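# Cinch the shoelace knot down onto the shoe

## Task

Draw the shoelace's loose knot downward until it sits tight against the shoe, keeping the shoe upright on the table throughout; if the shoe tips over, the task is failed.

## Robot and tools

Robot: two arms, left_arm and right_arm, each with a parallel gripper and a wrist camera. Calibrated bases in the scene frame: left_arm at (-0.020, +0.256, 0) m, quat_wxyz (+1.000, 0, 0, -0.014); right_arm at (+0.004, -0.232, 0) m, quat_wxyz (+1.000, 0, 0, -0.008). A two-camera stand is fixed to the floor behind the arms. Joint ranges in rad: waist -2.618 to 3.054, shoulder 0 to 3.142, elbow 0 to 3.142 (straight at 2.901), wrist pitch and wrist yaw -1.571 to 1.571, wrist roll -2.094 to 2.094.

Frame: the scene frame has its origin at table-top height, halfway between the nominal bases. +x points out over the table, +z up, and left_arm is on the +y side (arm names do not match image sides). Reported positions, quats and targets use this frame; offsets use its axes, and rotations pivot about the arm's Hand target position. Fingers point along the gripper's +z and separate along its y. end_effector_position is the point between the pads, roughly 1 cm behind the tips. Printed poses can be off by a few cm, more at long reach.

Row layout (shared by execute_actions and move): one flat list of 14 numbers, each in [-1, 1], covering both arms even if one stays still: left dx, dy, dz, rx, ry, rz, opening, then right in the same order. dx..rz are an offset from that arm's Hand target as it stood when the action or move began, not a pose; 1.0 equals 0.6 m or 180 degrees; rx, ry, rz form one rotation vector. An xyz offset longer than 1.0 may be scaled down along its direction. Opening is absolute: +1 fully open (0.094 m), -1 closed. Zeros in the six pose slots re-request the current Hand target; zero in the opening slot closes to the midpoint, so resend the present opening to keep a gripper unchanged.

execute_actions: actions is a list of actions; each action is a list of up to 15 rows, one per 1/30 s step; a short list repeats its final row to fill 15 steps. Every row counts from the action's start pose, and each new action starts from the updated Hand target, so a repeated offset moves further. cameras: list of names, ["all"], or []; default shows all only when actions is empty. An empty actions list returns a full status including images.

move: target is one row or a list of up to 15 rows, every row offset from the same starting Hand targets. speed in m/s, 0.002 to 2.9, default 0.25 (turn rate up to twice that in rad/s); one value or one per target. blend in m rounds corners of a list (0 means stop at each). opening_speed: rate on the -1..+1 scale per second, at least 0.2, for gentle closing. grip_force: per-pad limit in N, 10 to 50, one value or one per arm; it persists, and low values close slowly. blocking=false returns after about 0.5 s while motion continues. Paths are straight lines that ignore obstacles and the other arm, cap at 10 s, lag behind and overshoot speed when fast or near full stretch. Do not route a path close to an arm's own base; go around it. The result adds a move: line giving the ending (done, off_target, moving, held, fault) and limits (paced = pose clipped, held = steps withheld). done means at rest within 10 mm and 2 degrees.

wait: seconds 0 to 10; arms keep their last command; returns early if a running move finishes. stop: brakes a running move (needs room when fast). zoom_image: camera (cam_head_left, cam_head_right, cam_high, cam_low, cam_left_wrist, cam_right_wrist) and region [x0, y0, x1, y1] in pixels from top-left, at most 504 by 504, from that camera's newest image. Images are 672x504. finished_scene: scene = the current scene number; it cannot be reversed, and nothing else should be called in that same reply.

Control notes: each step the commanded orientation is limited to 40 degrees from the measured one; position is favoured over orientation. Grippers often stop short of the Hand target because of friction or weight; a further command (even all zeros) asks again, or send the remaining gap as an offset. An arm blocked by something keeps pushing until commanded back past its gripper. Faster moves and targets deeper past contact press harder.

Results: end_effector_position and quat, Hand target (last commanded pose after clipping), Tool commands, grip_measured (same scale as opening; last Joint positions entry is the opening in m; reads up to 2.5 mm wide when empty), Joint velocities (may be summarised as within noise), Joint torques (include gravity, have per-unit offsets; entries 1 to 3 wrap at ±28 N m), motor temperatures, and for action calls some per-step positions. Grip force jumps toward the limit after about 0.06 below first-contact reading; to release, command well above grip_measured.

Avoid: tipping the shoe or pushing anything off the table, dropping or flinging parts, fast impacts, hard presses on fixed or heavy objects, any contact between the two arms or grippers (the clearance check does not guard grippers or wrist cameras), strain on a wrist camera cable, and arm stops. Motor heat from holding loads, stretching or pushing at an unreachable pose gives MOTOR HOT at 75 °C, a fold-and-idle fault at 90 °C, and collapse at 100 °C.

Each tool is called by a JSON object that holds its "api" and its "payload".

## Session

{"api": "execute_actions", "payload": {"actions": []}}

Scene clock: 0.00 s.
left_arm: end_effector_position=(+0.3690, +0.2949, +0.0937) grip_measured=+1.000 end_effector_quat_wxyz=(+0.564, -0.108, +0.812, +0.109) | right_arm: end_effector_position=(+0.4151, -0.2370, +0.0899) grip_measured=+1.000 end_effector_quat_wxyz=(+0.540, +0.032, +0.836, -0.089)
Joint positions: left_arm=[-0.041 1.539 0.373 0.792 -0.369 -0.082 0.094] | right_arm=[0.124 1.578 0.479 0.667 0.283 0.003 0.094]
Joint velocities: within noise
Joint torques (N m): no reading
Motor temperatures (°C): left_arm=[25 28 32 35 29 27 28] | right_arm=[28 31 32 31 29 27 27]
Heat: left arm: 35 °C; right arm: 32 °C.
Hand target: left_arm +0.3700, +0.2953, +0.0963; +0.566, -0.110, +0.810, +0.110 | right_arm +0.4185, -0.2371, +0.0986; +0.550, +0.035, +0.829, -0.088
Tool commands: left_gripper/opening=+1.0 right_gripper/opening=+1.0

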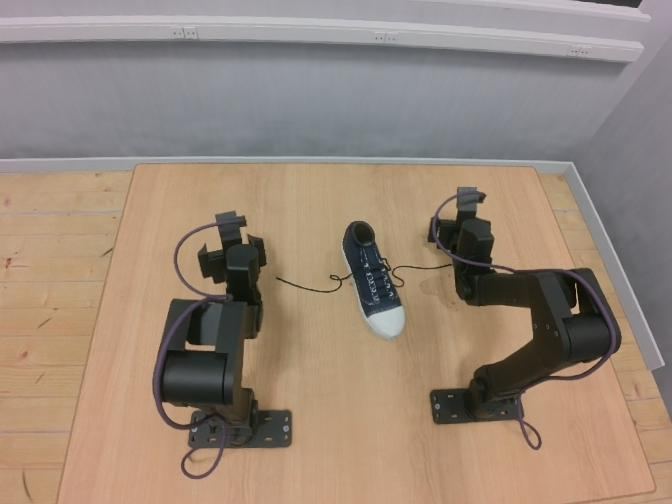

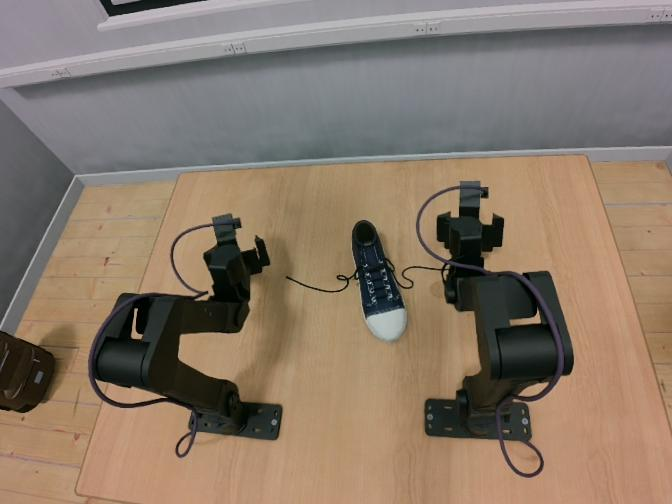

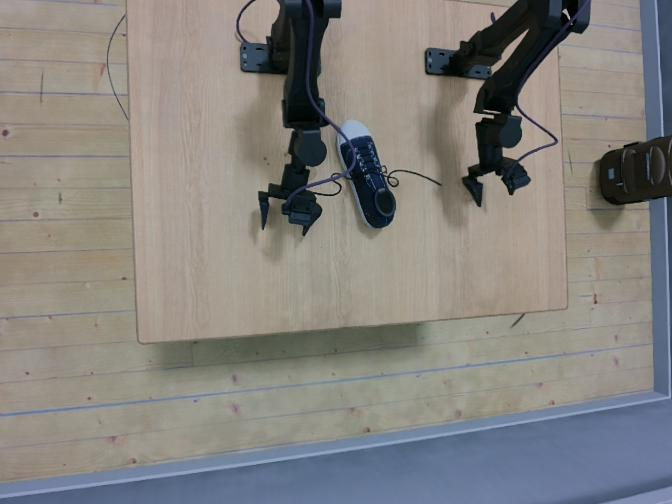

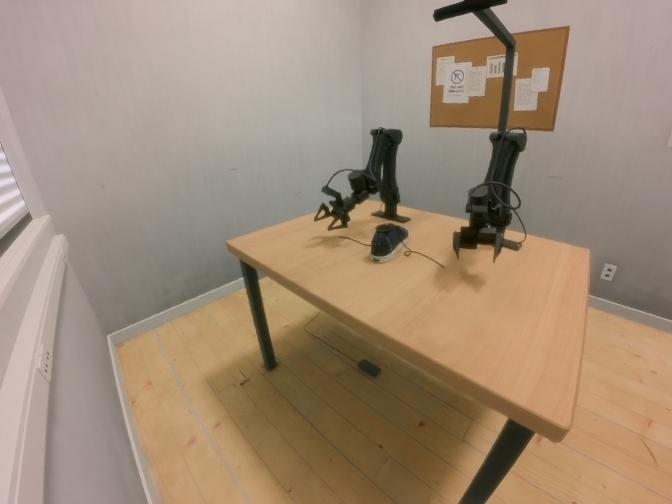

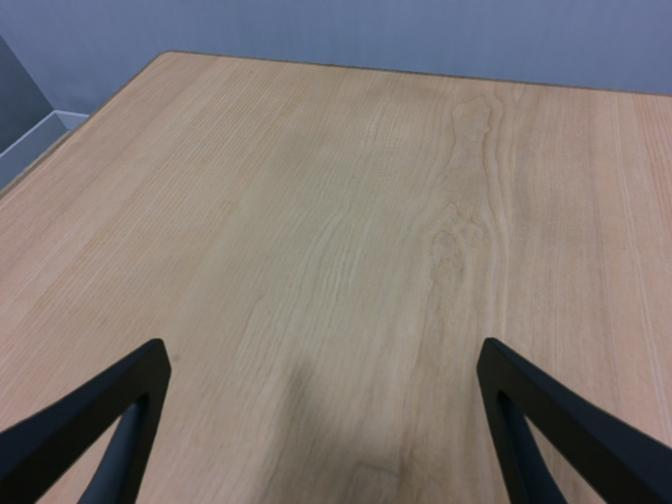

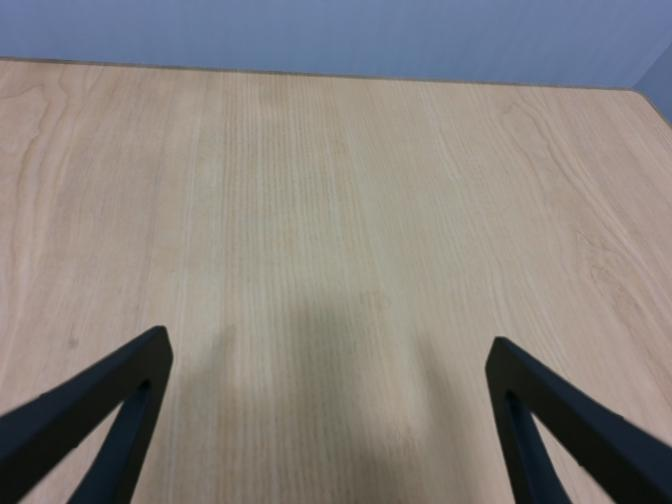

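{"api": "zoom_image", "payload": {"camera": "cam_head_left", "region": [260, 200, 470, 350]}}

{"api": "zoom_image", "payload": {"camera": "cam_head_right", "region": [270, 200, 480, 350]}}

{"api": "zoom_image", "payload": {"camera": "cam_high", "region": [250, 100, 460, 250]}}

{"api": "zoom_image", "payload": {"camera": "cam_low", "region": [320, 190, 460, 290]}}

Scaled by 2.400 from the camera's 672x504 image, which has a finer 960x720 frame.

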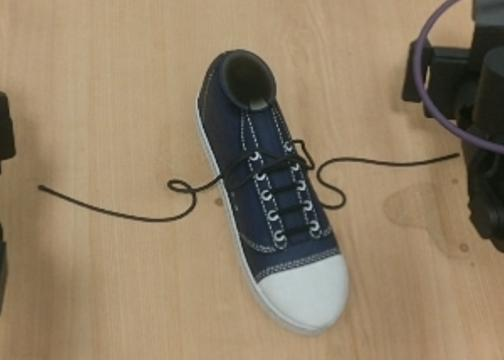

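Scaled by 2.400 from the camera's 672x504 image, which has a finer 960x720 frame.

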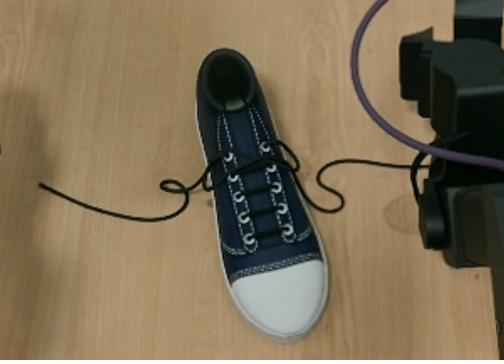

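Scaled by 2.400 from the camera's 672x504 image, which has a finer 960x720 frame.

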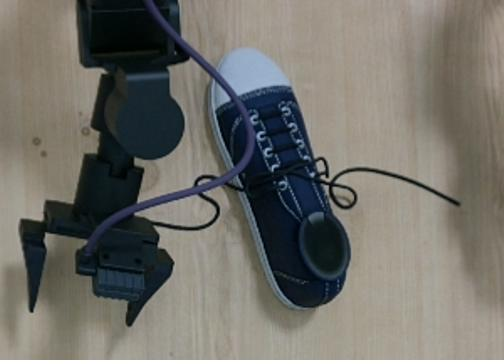

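Scaled by 3.600 from the camera's 672x504 image, which has a finer 960x720 frame.

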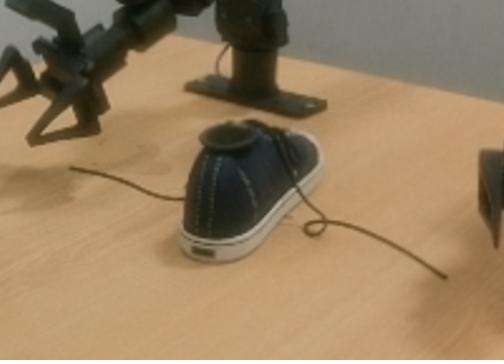

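{"api": "move", "payload": {"target": [-0.1,-0.2,0.058,-0.346,0.233,0.358,0.3,-0.148,0.178,0.052,0.331,0.240,-0.412,0.3], "cameras": ["all"]}}

Scene clock: 37.17 s.
left_arm: end_effector_position=(+0.3068, +0.1736, +0.1305) grip_measured=+0.301 end_effector_quat_wxyz=(-0.001, +0.703, -0.711, +0.008) | right_arm: end_effector_position=(+0.3281, -0.1280, +0.1267) grip_measured=+0.302 end_effector_quat_wxyz=(+0.002, +0.701, +0.713, +0.007)
Joint positions: left_arm=[-0.217 1.805 1.588 -1.338 0.006 -1.805 0.061] | right_arm=[0.322 1.818 1.589 -1.327 -0.003 1.861 0.061]
Joint torques (N m): left_arm=[0.4 -7.71 9.02 0.36 -0.09 -0.07] | right_arm=[-0.53 -7.82 9.47 -0.05 -0.02 0.06]
Motor temperatures (°C): left_arm=[25 29 34 39 29 27 28] | right_arm=[28 33 35 38 29 27 27]
Heat: left arm: 39 °C; right arm: 38 °C.
Hand target: left_arm +0.3100, +0.1754, +0.1312; +0.000, +0.708, -0.707, +0.001 | right_arm +0.3297, -0.1303, +0.1298; +0.001, +0.706, +0.708, +0.000
Off the commanded pose: left_arm 0.004 m, 1 deg | right_arm 0.004 m, 1 deg.
move: done

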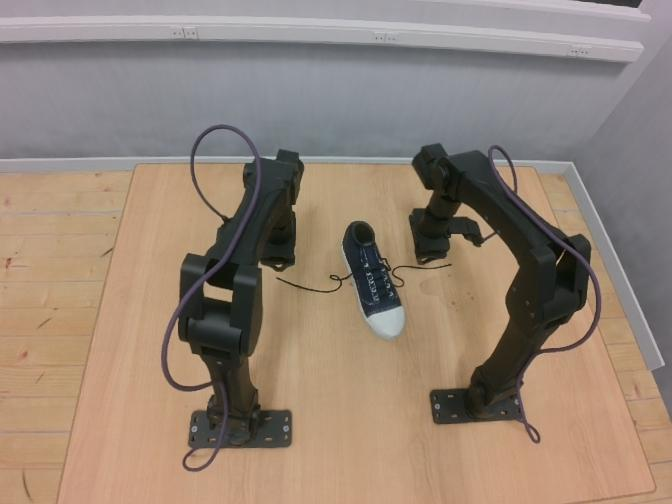

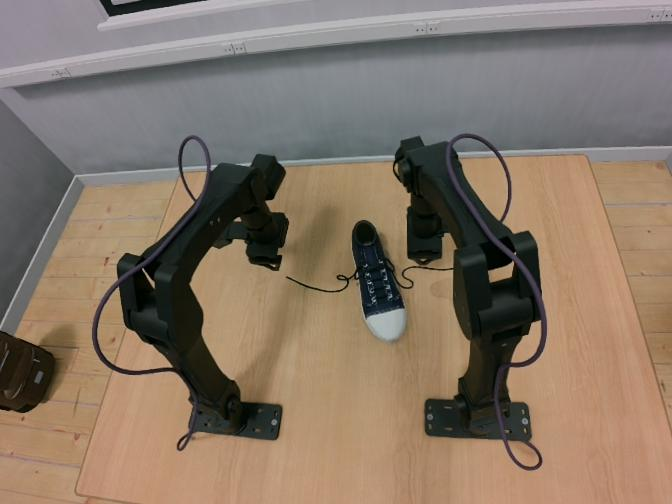

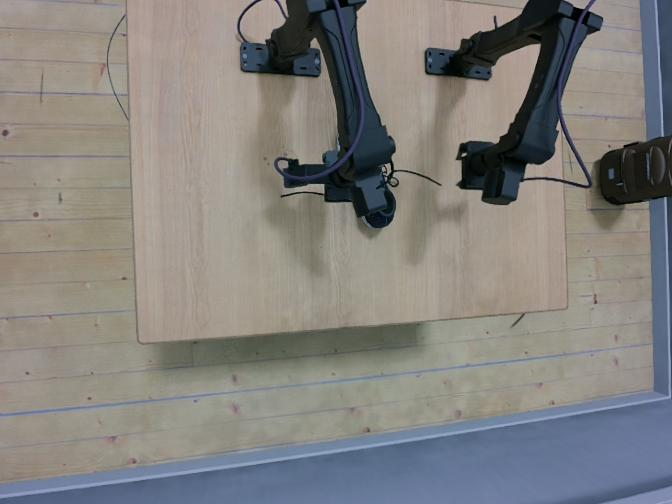

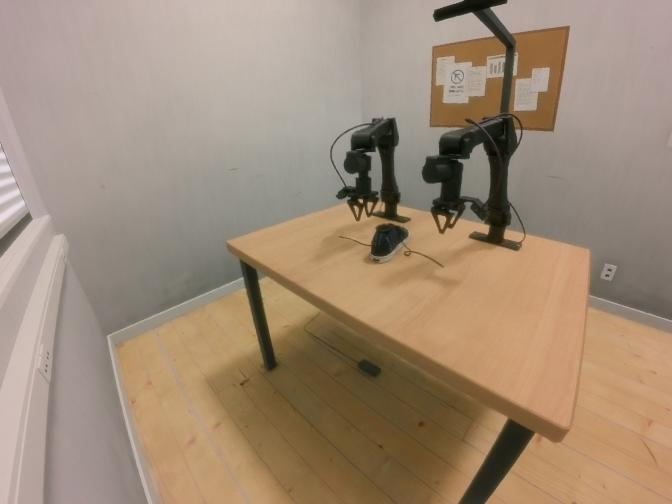

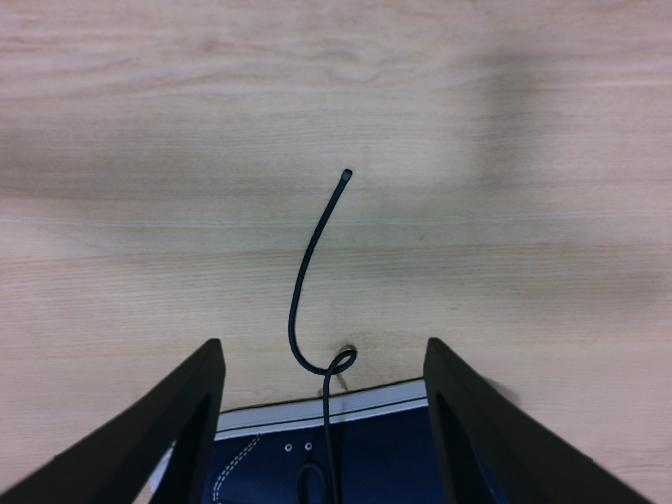

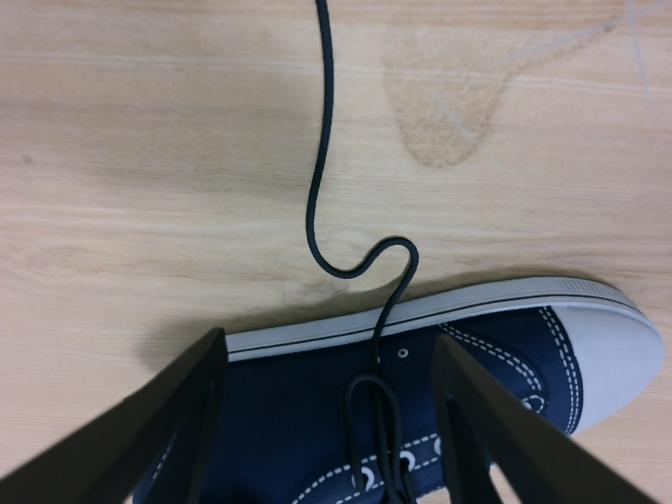

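{"api": "move", "payload": {"target": [0,0.025,-0.125,0,0,0,0.3,0,-0.067,-0.125,0,0,0,0.3], "cameras": ["cam_left_wrist","cam_right_wrist"]}}

Scene clock: 45.47 s.
left_arm: end_effector_position=(+0.3136, +0.1876, +0.0647) grip_measured=+0.301 end_effector_quat_wxyz=(-0.004, +0.709, -0.705, +0.013) | right_arm: end_effector_position=(+0.3315, -0.1680, +0.0610) grip_measured=+0.302 end_effector_quat_wxyz=(+0.000, +0.707, +0.707, +0.007)
Joint positions: left_arm=[-0.172 1.835 1.362 -1.072 0.008 -1.776 0.061] | right_arm=[0.202 1.825 1.334 -1.068 -0.007 1.758 0.061]
Joint torques (N m): left_arm=[0.17 -8.53 5 0.61 -0.08 0.07] | right_arm=[-0.27 -8.44 4.98 0.3 0.06 -0.06]
Heat: left arm: 37 °C; right arm: 35 °C.
Hand target: left_arm +0.3099, +0.1904, +0.0561; +0.000, +0.708, -0.707, +0.001 | right_arm +0.3297, -0.1706, +0.0548; +0.001, +0.706, +0.708, -0.001
Off the commanded pose: left_arm 0.010 m, 1 deg | right_arm 0.007 m, 1 deg.
move: done
Images, in order (width x height): cam_left_wrist 672x504, cam_right_wrist 672x504.

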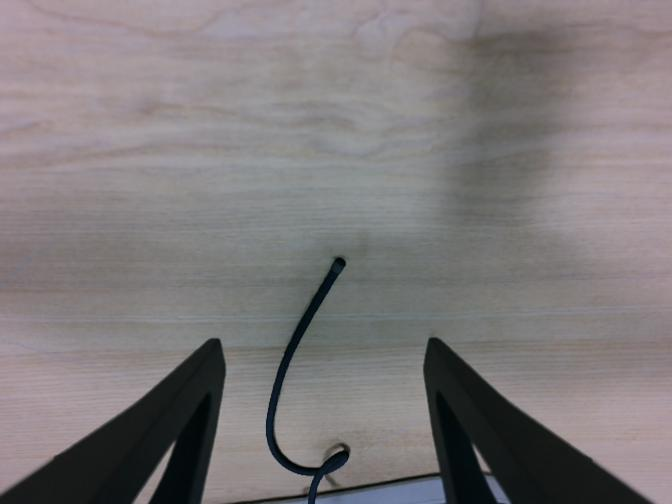

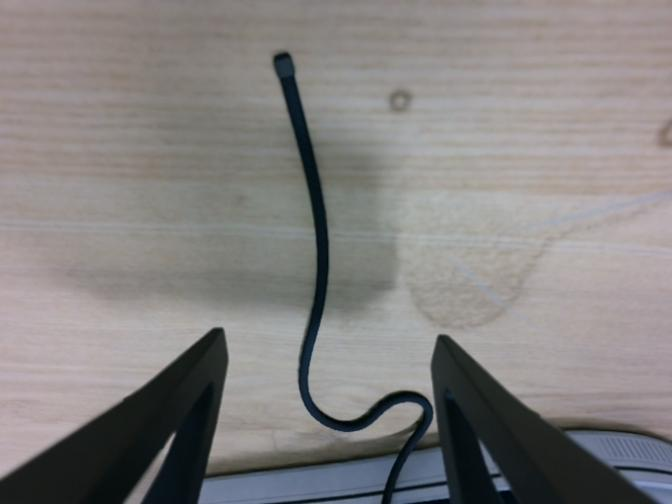

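{"api": "move", "payload": {"target": [-0.012,-0.003,-0.075,0,0,0,0.3,0.0,-0.03,-0.072,0,0,0,0.3], "speed": 0.06, "cameras": ["cam_left_wrist","cam_right_wrist"]}}

Scene clock: 52.57 s.
left_arm: end_effector_position=(+0.3098, +0.1883, +0.0222) grip_measured=+0.301 end_effector_quat_wxyz=(-0.006, +0.709, -0.705, +0.017) | right_arm: end_effector_position=(+0.3292, -0.1820, +0.0308) grip_measured=+0.302 end_effector_quat_wxyz=(-0.006, +0.706, +0.708, +0.008)
Joint positions: left_arm=[-0.172 1.863 1.221 -0.894 0.008 -1.776 0.061] | right_arm=[0.154 1.849 1.238 -0.955 -0.02 1.707 0.061]
Joint torques (N m): left_arm=[-0.65 -8.03 4.46 0.65 -0.09 -0.04] | right_arm=[-0.69 -6.87 2.48 0.79 0.23 -0.07]
Heat: left arm: 36 °C; right arm: 34 °C.
Hand target: left_arm +0.3029, +0.1886, +0.0113; +0.000, +0.708, -0.707, +0.001 | right_arm +0.3297, -0.1886, +0.0116; +0.001, +0.706, +0.708, +0.000
Off the commanded pose: left_arm 0.013 m, 2 deg | right_arm 0.020 m, 1 deg.
move: off_target (left_arm, right_arm)
Images, in order (width x height): cam_left_wrist 672x504, cam_right_wrist 672x504.

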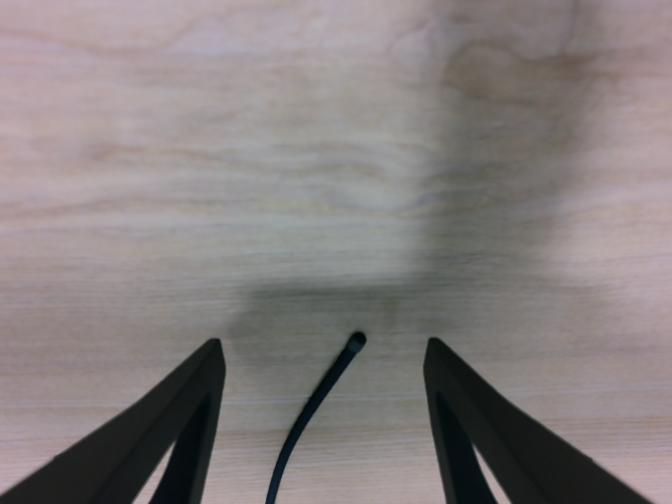

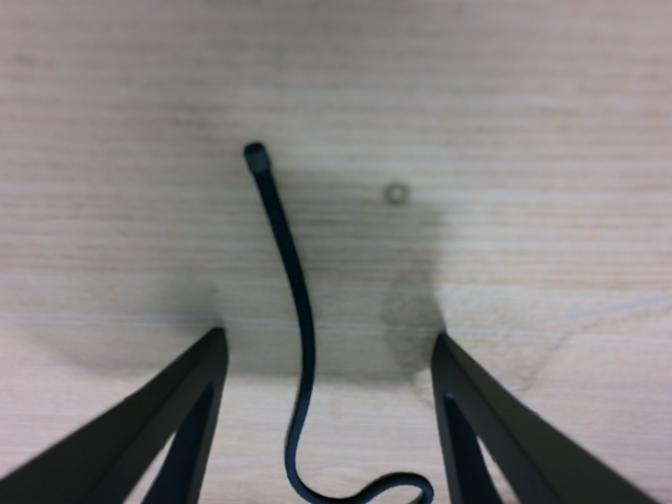

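{"api": "move", "payload": {"target": [-0.003,-0.042,-0.012,0,0,0,0.3,0.005,0.0,0.026,0,0,0,0.3], "speed": 0.06, "cameras": ["cam_left_wrist","cam_right_wrist"]}}

Scene clock: 59.23 s.
left_arm: end_effector_position=(+0.3064, +0.1610, +0.0145) grip_measured=+0.301 end_effector_quat_wxyz=(-0.004, +0.705, -0.709, +0.016) | right_arm: end_effector_position=(+0.3291, -0.1820, +0.0312) grip_measured=+0.302 end_effector_quat_wxyz=(-0.007, +0.706, +0.709, +0.008)
Joint positions: left_arm=[-0.252 1.888 1.221 -0.871 0.009 -1.847 0.061] | right_arm=[0.154 1.849 1.24 -0.958 -0.02 1.705 0.061]
Joint torques (N m): left_arm=[-0.21 -7.99 4.88 0.65 -0.09 -0.08] | right_arm=[-0.85 -7.73 6.78 0.24 0.2 -0.11]
Motor temperatures (°C): left_arm=[25 30 34 36 29 27 28] | right_arm=[28 34 34 33 29 27 27]
Heat: left arm: 36 °C; right arm: 34 °C.
Hand target: left_arm +0.3011, +0.1634, +0.0040; +0.000, +0.708, -0.707, +0.001 | right_arm +0.3327, -0.1886, +0.0272; +0.001, +0.706, +0.708, -0.001
Off the commanded pose: left_arm 0.012 m, 2 deg | right_arm 0.008 m, 1 deg.
move: off_target (left_arm)
Images, in order (width x height): cam_left_wrist 672x504, cam_right_wrist 672x504.

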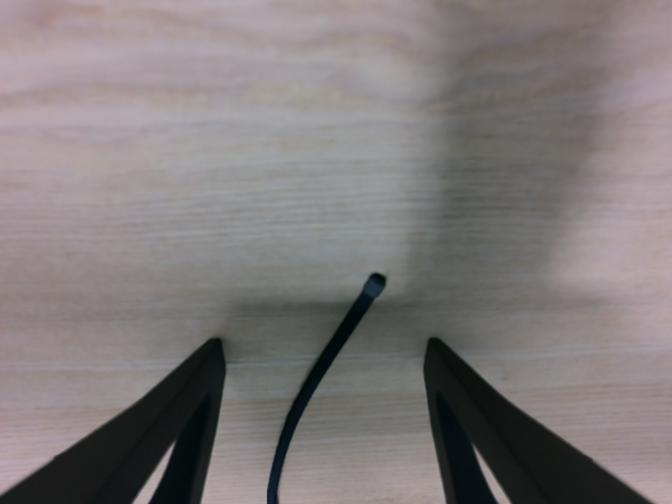

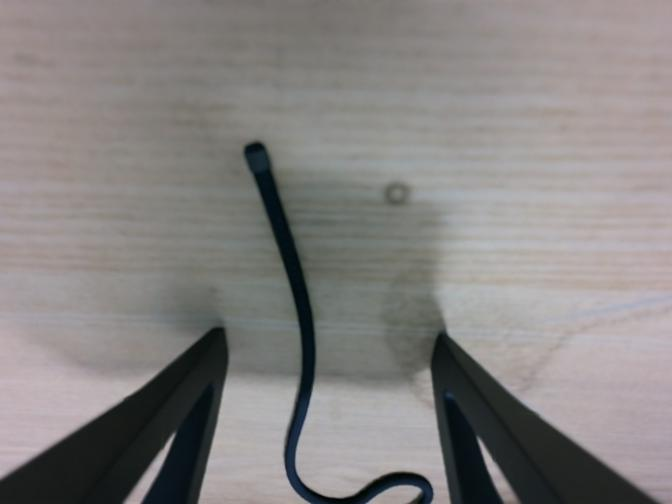

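{"api": "move", "payload": {"target": [[0,-0.02,-0.016,0,0,0,0.3,0,0,0,0,0,0,0.3],[0,-0.02,-0.013,0,0,0,-1,0,0,0,0,0,0,-1]], "speed": 0.06, "opening_speed": 1.0, "cameras": ["cam_left_wrist","cam_right_wrist"]}}

Scene clock: 67.43 s.
left_arm: end_effector_position=(+0.3018, +0.1507, +0.0125) grip_measured=-0.961 end_effector_quat_wxyz=(+0.000, +0.706, -0.708, +0.013) | right_arm: end_effector_position=(+0.3265, -0.1831, +0.0313) grip_measured=-0.968 end_effector_quat_wxyz=(-0.010, +0.706, +0.709, +0.004)
Joint positions: left_arm=[-0.284 1.894 1.221 -0.873 0.011 -1.882 0.002] | right_arm=[0.152 1.849 1.24 -0.969 -0.021 1.703 0.002]
Joint torques (N m): left_arm=[-0.4 -6.63 4.78 0.89 -0.1 -0.09] | right_arm=[-0.62 -7.6 6.65 0.34 0.22 -0.07]
Heat: left arm: 35 °C; right arm: 34 °C.
Hand target: left_arm +0.3011, +0.1514, -0.0038; +0.000, +0.708, -0.707, +0.001 | right_arm +0.3327, -0.1886, +0.0272; +0.001, +0.706, +0.708, -0.001
Off the commanded pose: left_arm 0.016 m, 1 deg | right_arm 0.009 m, 1 deg.
move: off_target (left_arm); target 2's new opening was sent with left_arm's hand 0.019 m and 2 deg from that target
Images, in order (width x height): cam_left_wrist 672x504, cam_right_wrist 672x504.

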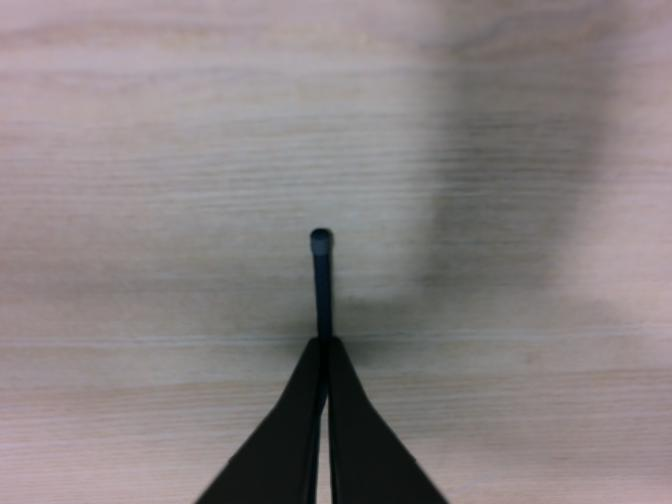

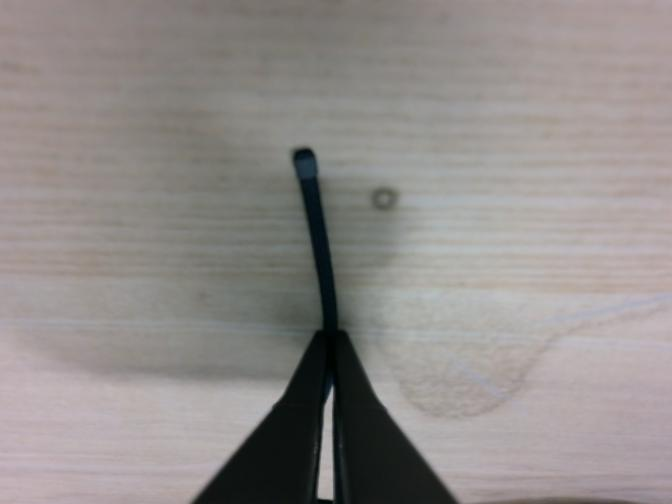

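{"api": "move", "payload": {"target": [[0,0.0,0.06,0,0,0,-1,0,0,0.03,0,0,0,-1],[0,0.11,0.06,0,0,0,-1,-0.03,-0.11,0.03,0,0,0,-1]], "speed": 0.1, "cameras": ["all"]}}

{"api": "zoom_image", "payload": {"camera": "cam_head_left", "region": [260, 200, 470, 350]}}

{"api": "zoom_image", "payload": {"camera": "cam_low", "region": [320, 190, 460, 290]}}

Scene clock: 74.83 s.
left_arm: end_effector_position=(+0.3064, +0.2147, +0.0262) grip_measured=-0.965 end_effector_quat_wxyz=(+0.007, +0.710, -0.704, +0.001) | right_arm: end_effector_position=(+0.3200, -0.2516, +0.0387) grip_measured=-0.971 end_effector_quat_wxyz=(-0.008, +0.708, +0.707, +0.002)
Joint positions: left_arm=[-0.093 1.866 1.242 -0.953 0.012 -1.7 0.002] | right_arm=[-0.057 1.807 1.218 -0.992 -0.014 1.499 0.001]
Joint torques (N m): left_arm=[-0.03 -12.68 4.26 0.46 -0.11 0.08] | right_arm=[-0.2 -11.7 4.55 0.06 0.14 -0.13]
Heat: left arm: 35 °C; right arm: 35 °C.
Hand target: left_arm +0.3010, +0.2174, +0.0322; +0.000, +0.708, -0.707, +0.001 | right_arm +0.3146, -0.2545, +0.0452; +0.000, +0.706, +0.708, +0.000
Off the commanded pose: left_arm 0.008 m, 1 deg | right_arm 0.009 m, 1 deg.
move: done

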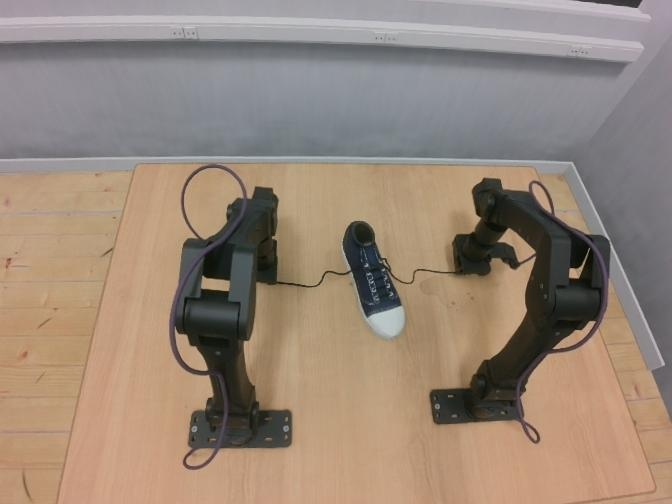

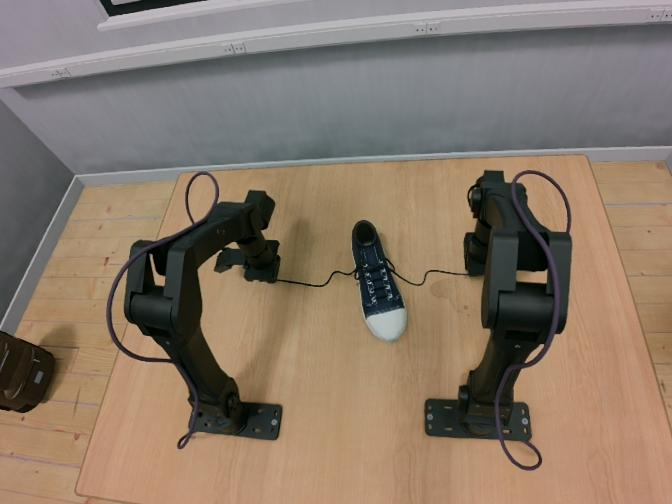

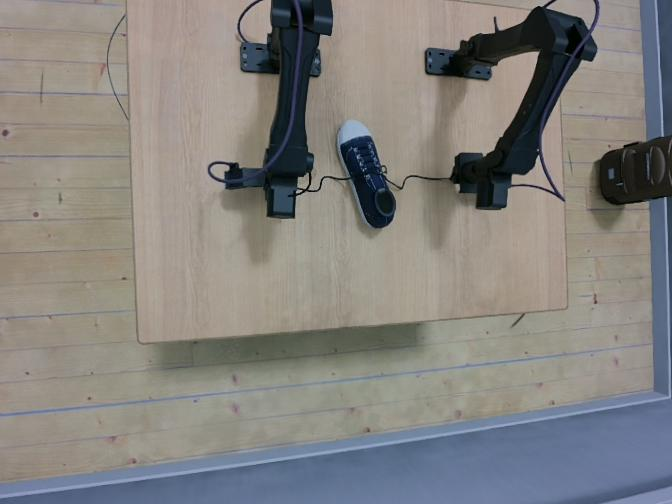

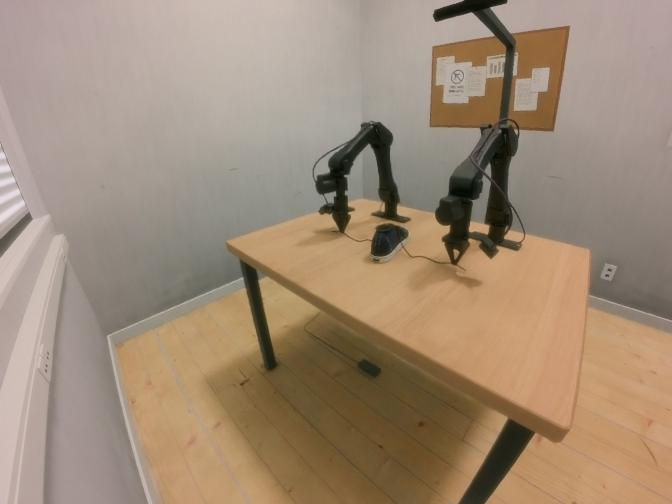

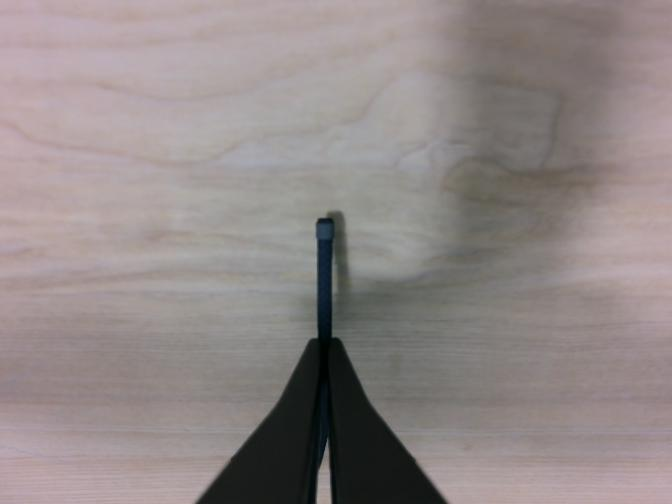

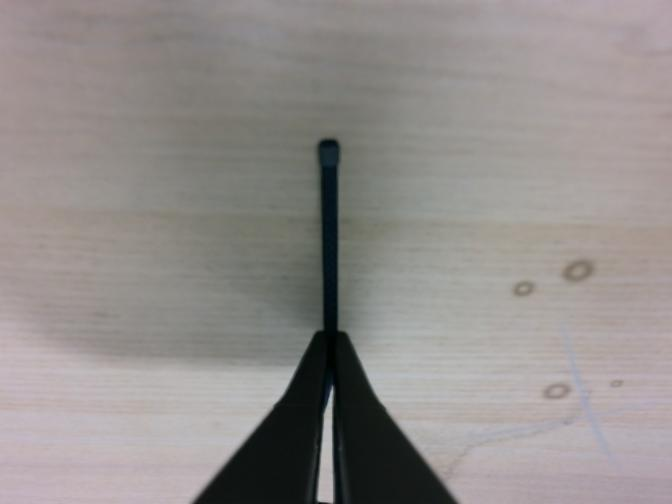

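Scaled by 2.400 from the camera's 672x504 image, which has a finer 960x720 frame.

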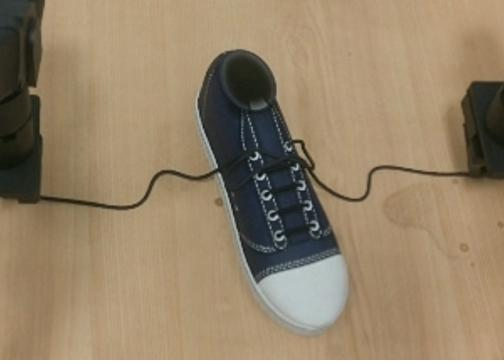

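Scaled by 3.600 from the camera's 672x504 image, which has a finer 960x720 frame.

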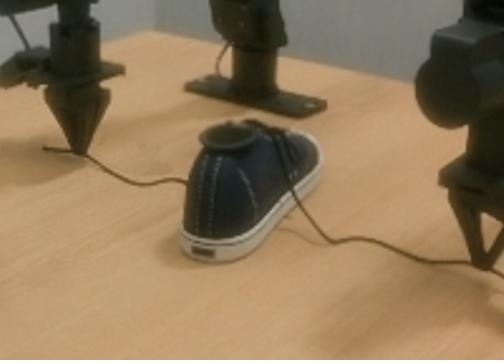

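{"api": "move", "payload": {"target": [0,0.09,0,0,0,0,-1,0.0,-0.09,0,0,0,0,-1], "speed": 0.08, "cameras": ["cam_head_left","cam_low","cam_high"]}}

{"api": "zoom_image", "payload": {"camera": "cam_head_left", "region": [260, 200, 470, 350]}}

{"api": "zoom_image", "payload": {"camera": "cam_low", "region": [320, 190, 460, 290]}}

{"api": "zoom_image", "payload": {"camera": "cam_high", "region": [280, 100, 460, 250]}}

Scene clock: 83.50 s.
left_arm: end_effector_position=(+0.3061, +0.2691, +0.0262) grip_measured=-0.965 end_effector_quat_wxyz=(+0.007, +0.709, -0.705, +0.002) | right_arm: end_effector_position=(+0.3122, -0.3045, +0.0387) grip_measured=-0.971 end_effector_quat_wxyz=(-0.007, +0.707, +0.707, +0.003)
Joint positions: left_arm=[0.073 1.859 1.232 -0.953 0.013 -1.533 0.002] | right_arm=[-0.226 1.807 1.218 -0.992 -0.013 1.33 0.001]
Joint torques (N m): left_arm=[0.08 -12.52 4.37 0.45 -0.13 0.05] | right_arm=[-0.31 -9.14 7.98 0 0.15 -0.04]
Heat: left arm: 34 °C; right arm: 35 °C.
Hand target: left_arm +0.3010, +0.2714, +0.0321; +0.000, +0.708, -0.707, +0.001 | right_arm +0.3146, -0.3086, +0.0452; +0.001, +0.706, +0.708, -0.001
Off the commanded pose: left_arm 0.008 m, 1 deg | right_arm 0.008 m, 1 deg.
move: done
Images, in order (width x height): cam_head_left 672x504, cam_high 672x504, cam_low 672x504.

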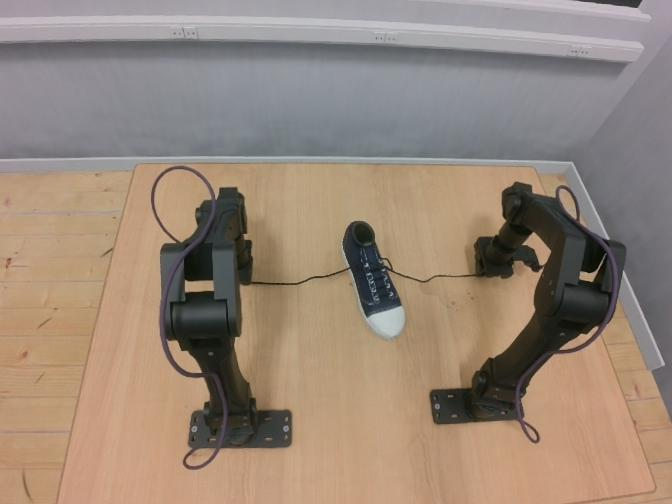

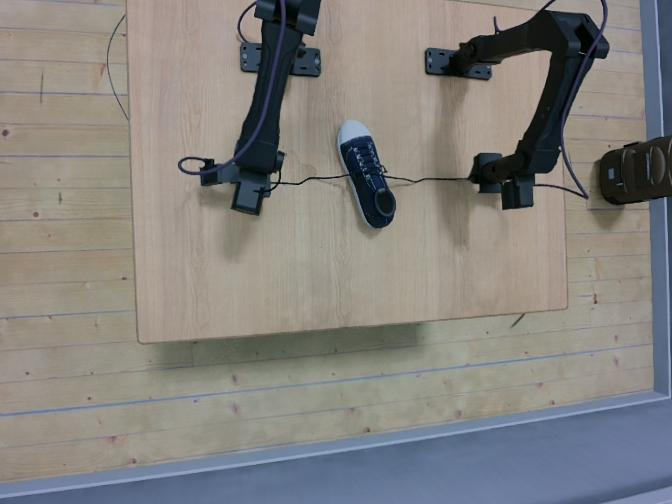

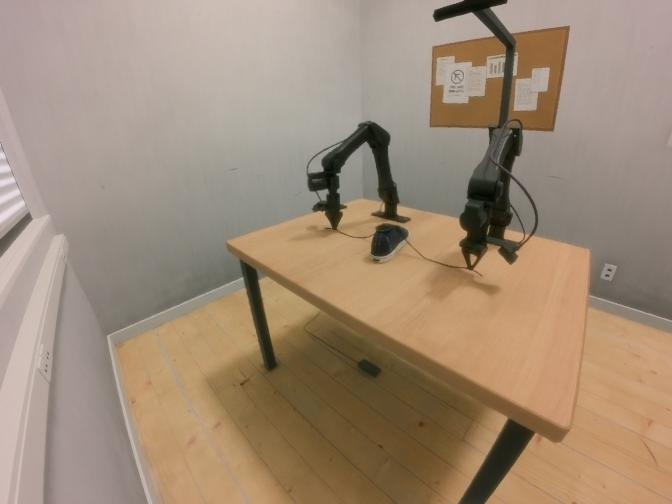

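Scaled by 2.400 from the camera's 672x504 image, which has a finer 960x720 frame.

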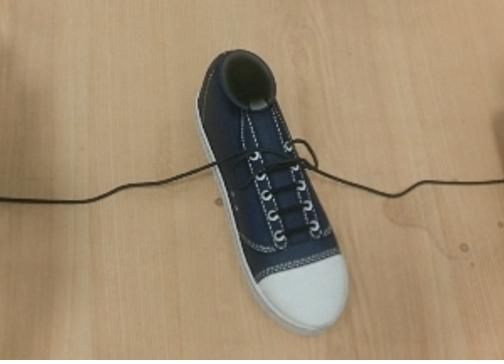

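Scaled by 3.600 from the camera's 672x504 image, which has a finer 960x720 frame.

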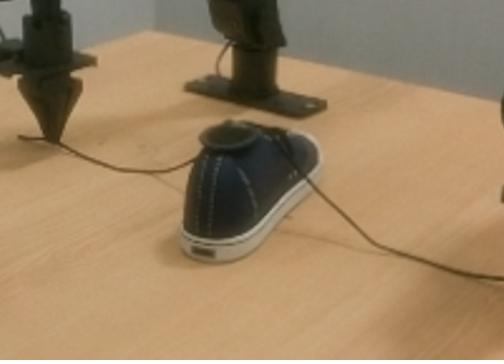

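Scaled by 2.800 from the camera's 672x504 image, which has a finer 960x720 frame.

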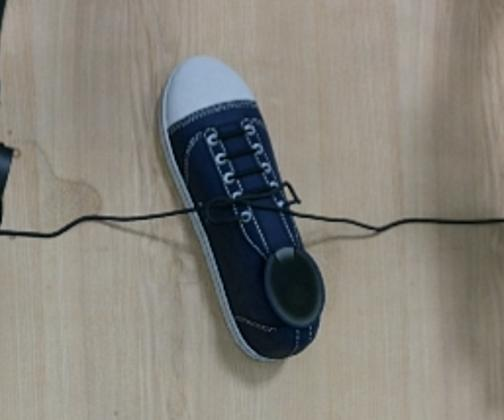

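{"api": "move", "payload": {"target": [0,0.08,0,0,0,0,-1,0.0,-0.08,0,0,0,0,-1], "speed": 0.06, "cameras": ["cam_head_left","cam_low","cam_high"]}}

{"api": "zoom_image", "payload": {"camera": "cam_head_left", "region": [260, 200, 470, 350]}}

{"api": "zoom_image", "payload": {"camera": "cam_low", "region": [320, 190, 460, 290]}}

{"api": "zoom_image", "payload": {"camera": "cam_high", "region": [280, 100, 460, 250]}}

Scene clock: 88.93 s.
left_arm: end_effector_position=(+0.3006, +0.3165, +0.0262) grip_measured=-0.965 end_effector_quat_wxyz=(+0.007, +0.709, -0.705, +0.003) | right_arm: end_effector_position=(+0.3118, -0.3518, +0.0422) grip_measured=-0.971 end_effector_quat_wxyz=(+0.000, +0.707, +0.707, +0.007)
Joint positions: left_arm=[0.22 1.859 1.232 -0.953 0.013 -1.385 0.002] | right_arm=[-0.366 1.839 1.274 -1.001 -0.012 1.19 0.001]
Joint torques (N m): left_arm=[0.09 -10.74 6.56 0.39 -0.12 0.06] | right_arm=[-0.31 -7.87 9.06 0.04 0.13 -0.03]
Heat: left arm: 34 °C; right arm: 35 °C.
Hand target: left_arm +0.3010, +0.3193, +0.0321; +0.000, +0.707, -0.707, +0.001 | right_arm +0.3147, -0.3566, +0.0452; +0.001, +0.706, +0.708, +0.000
Off the commanded pose: left_arm 0.007 m, 1 deg | right_arm 0.006 m, 1 deg.
move: done
Images, in order (width x height): cam_head_left 672x504, cam_high 672x504, cam_low 672x504.

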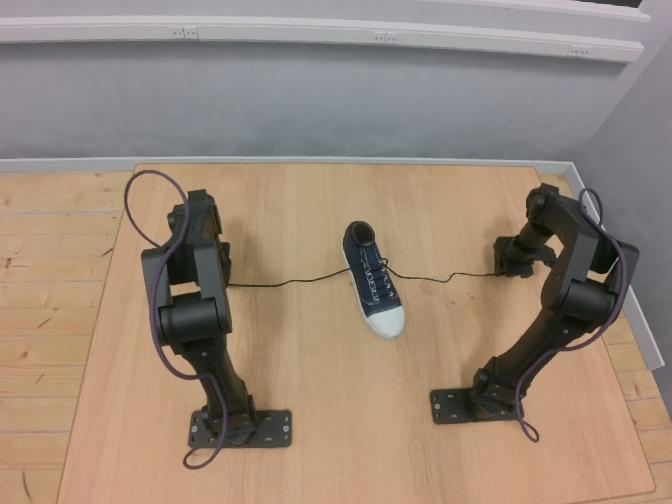

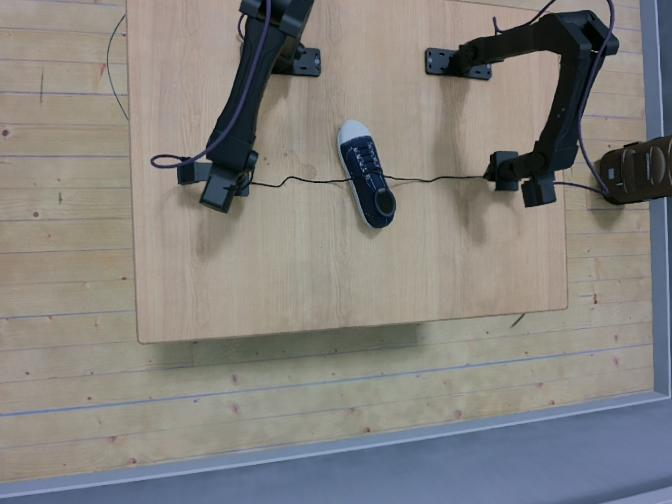

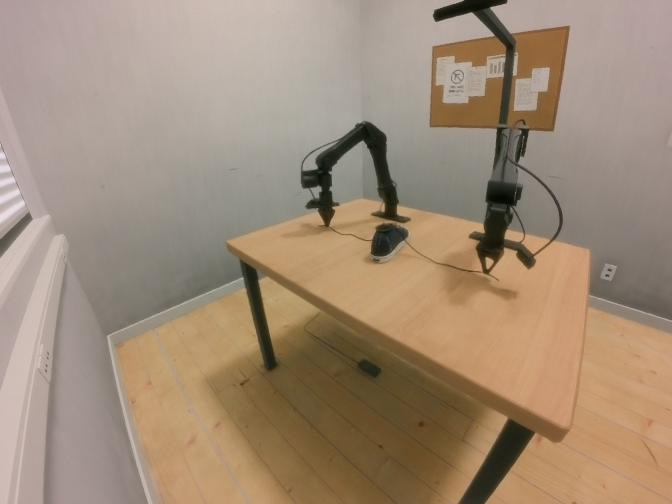

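Scaled by 2.400 from the camera's 672x504 image, which has a finer 960x720 frame.

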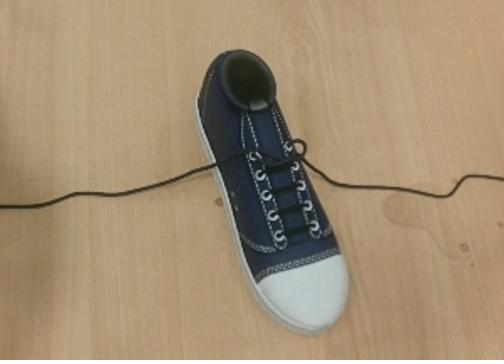

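Scaled by 3.600 from the camera's 672x504 image, which has a finer 960x720 frame.

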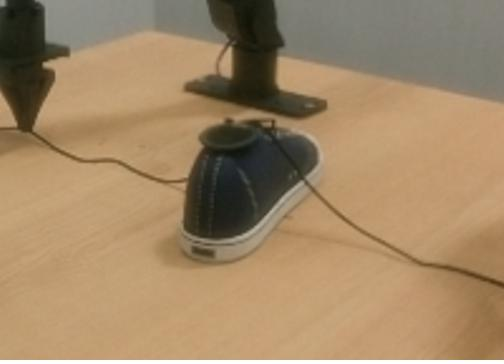

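Scaled by 2.800 from the camera's 672x504 image, which has a finer 960x720 frame.

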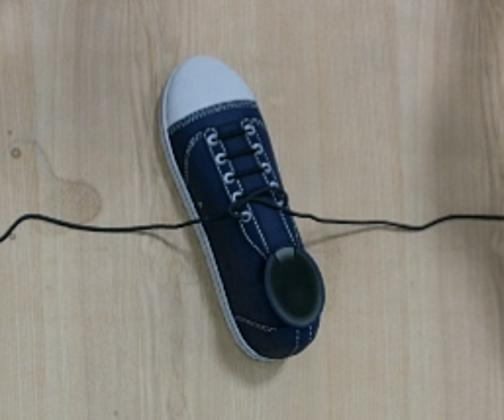

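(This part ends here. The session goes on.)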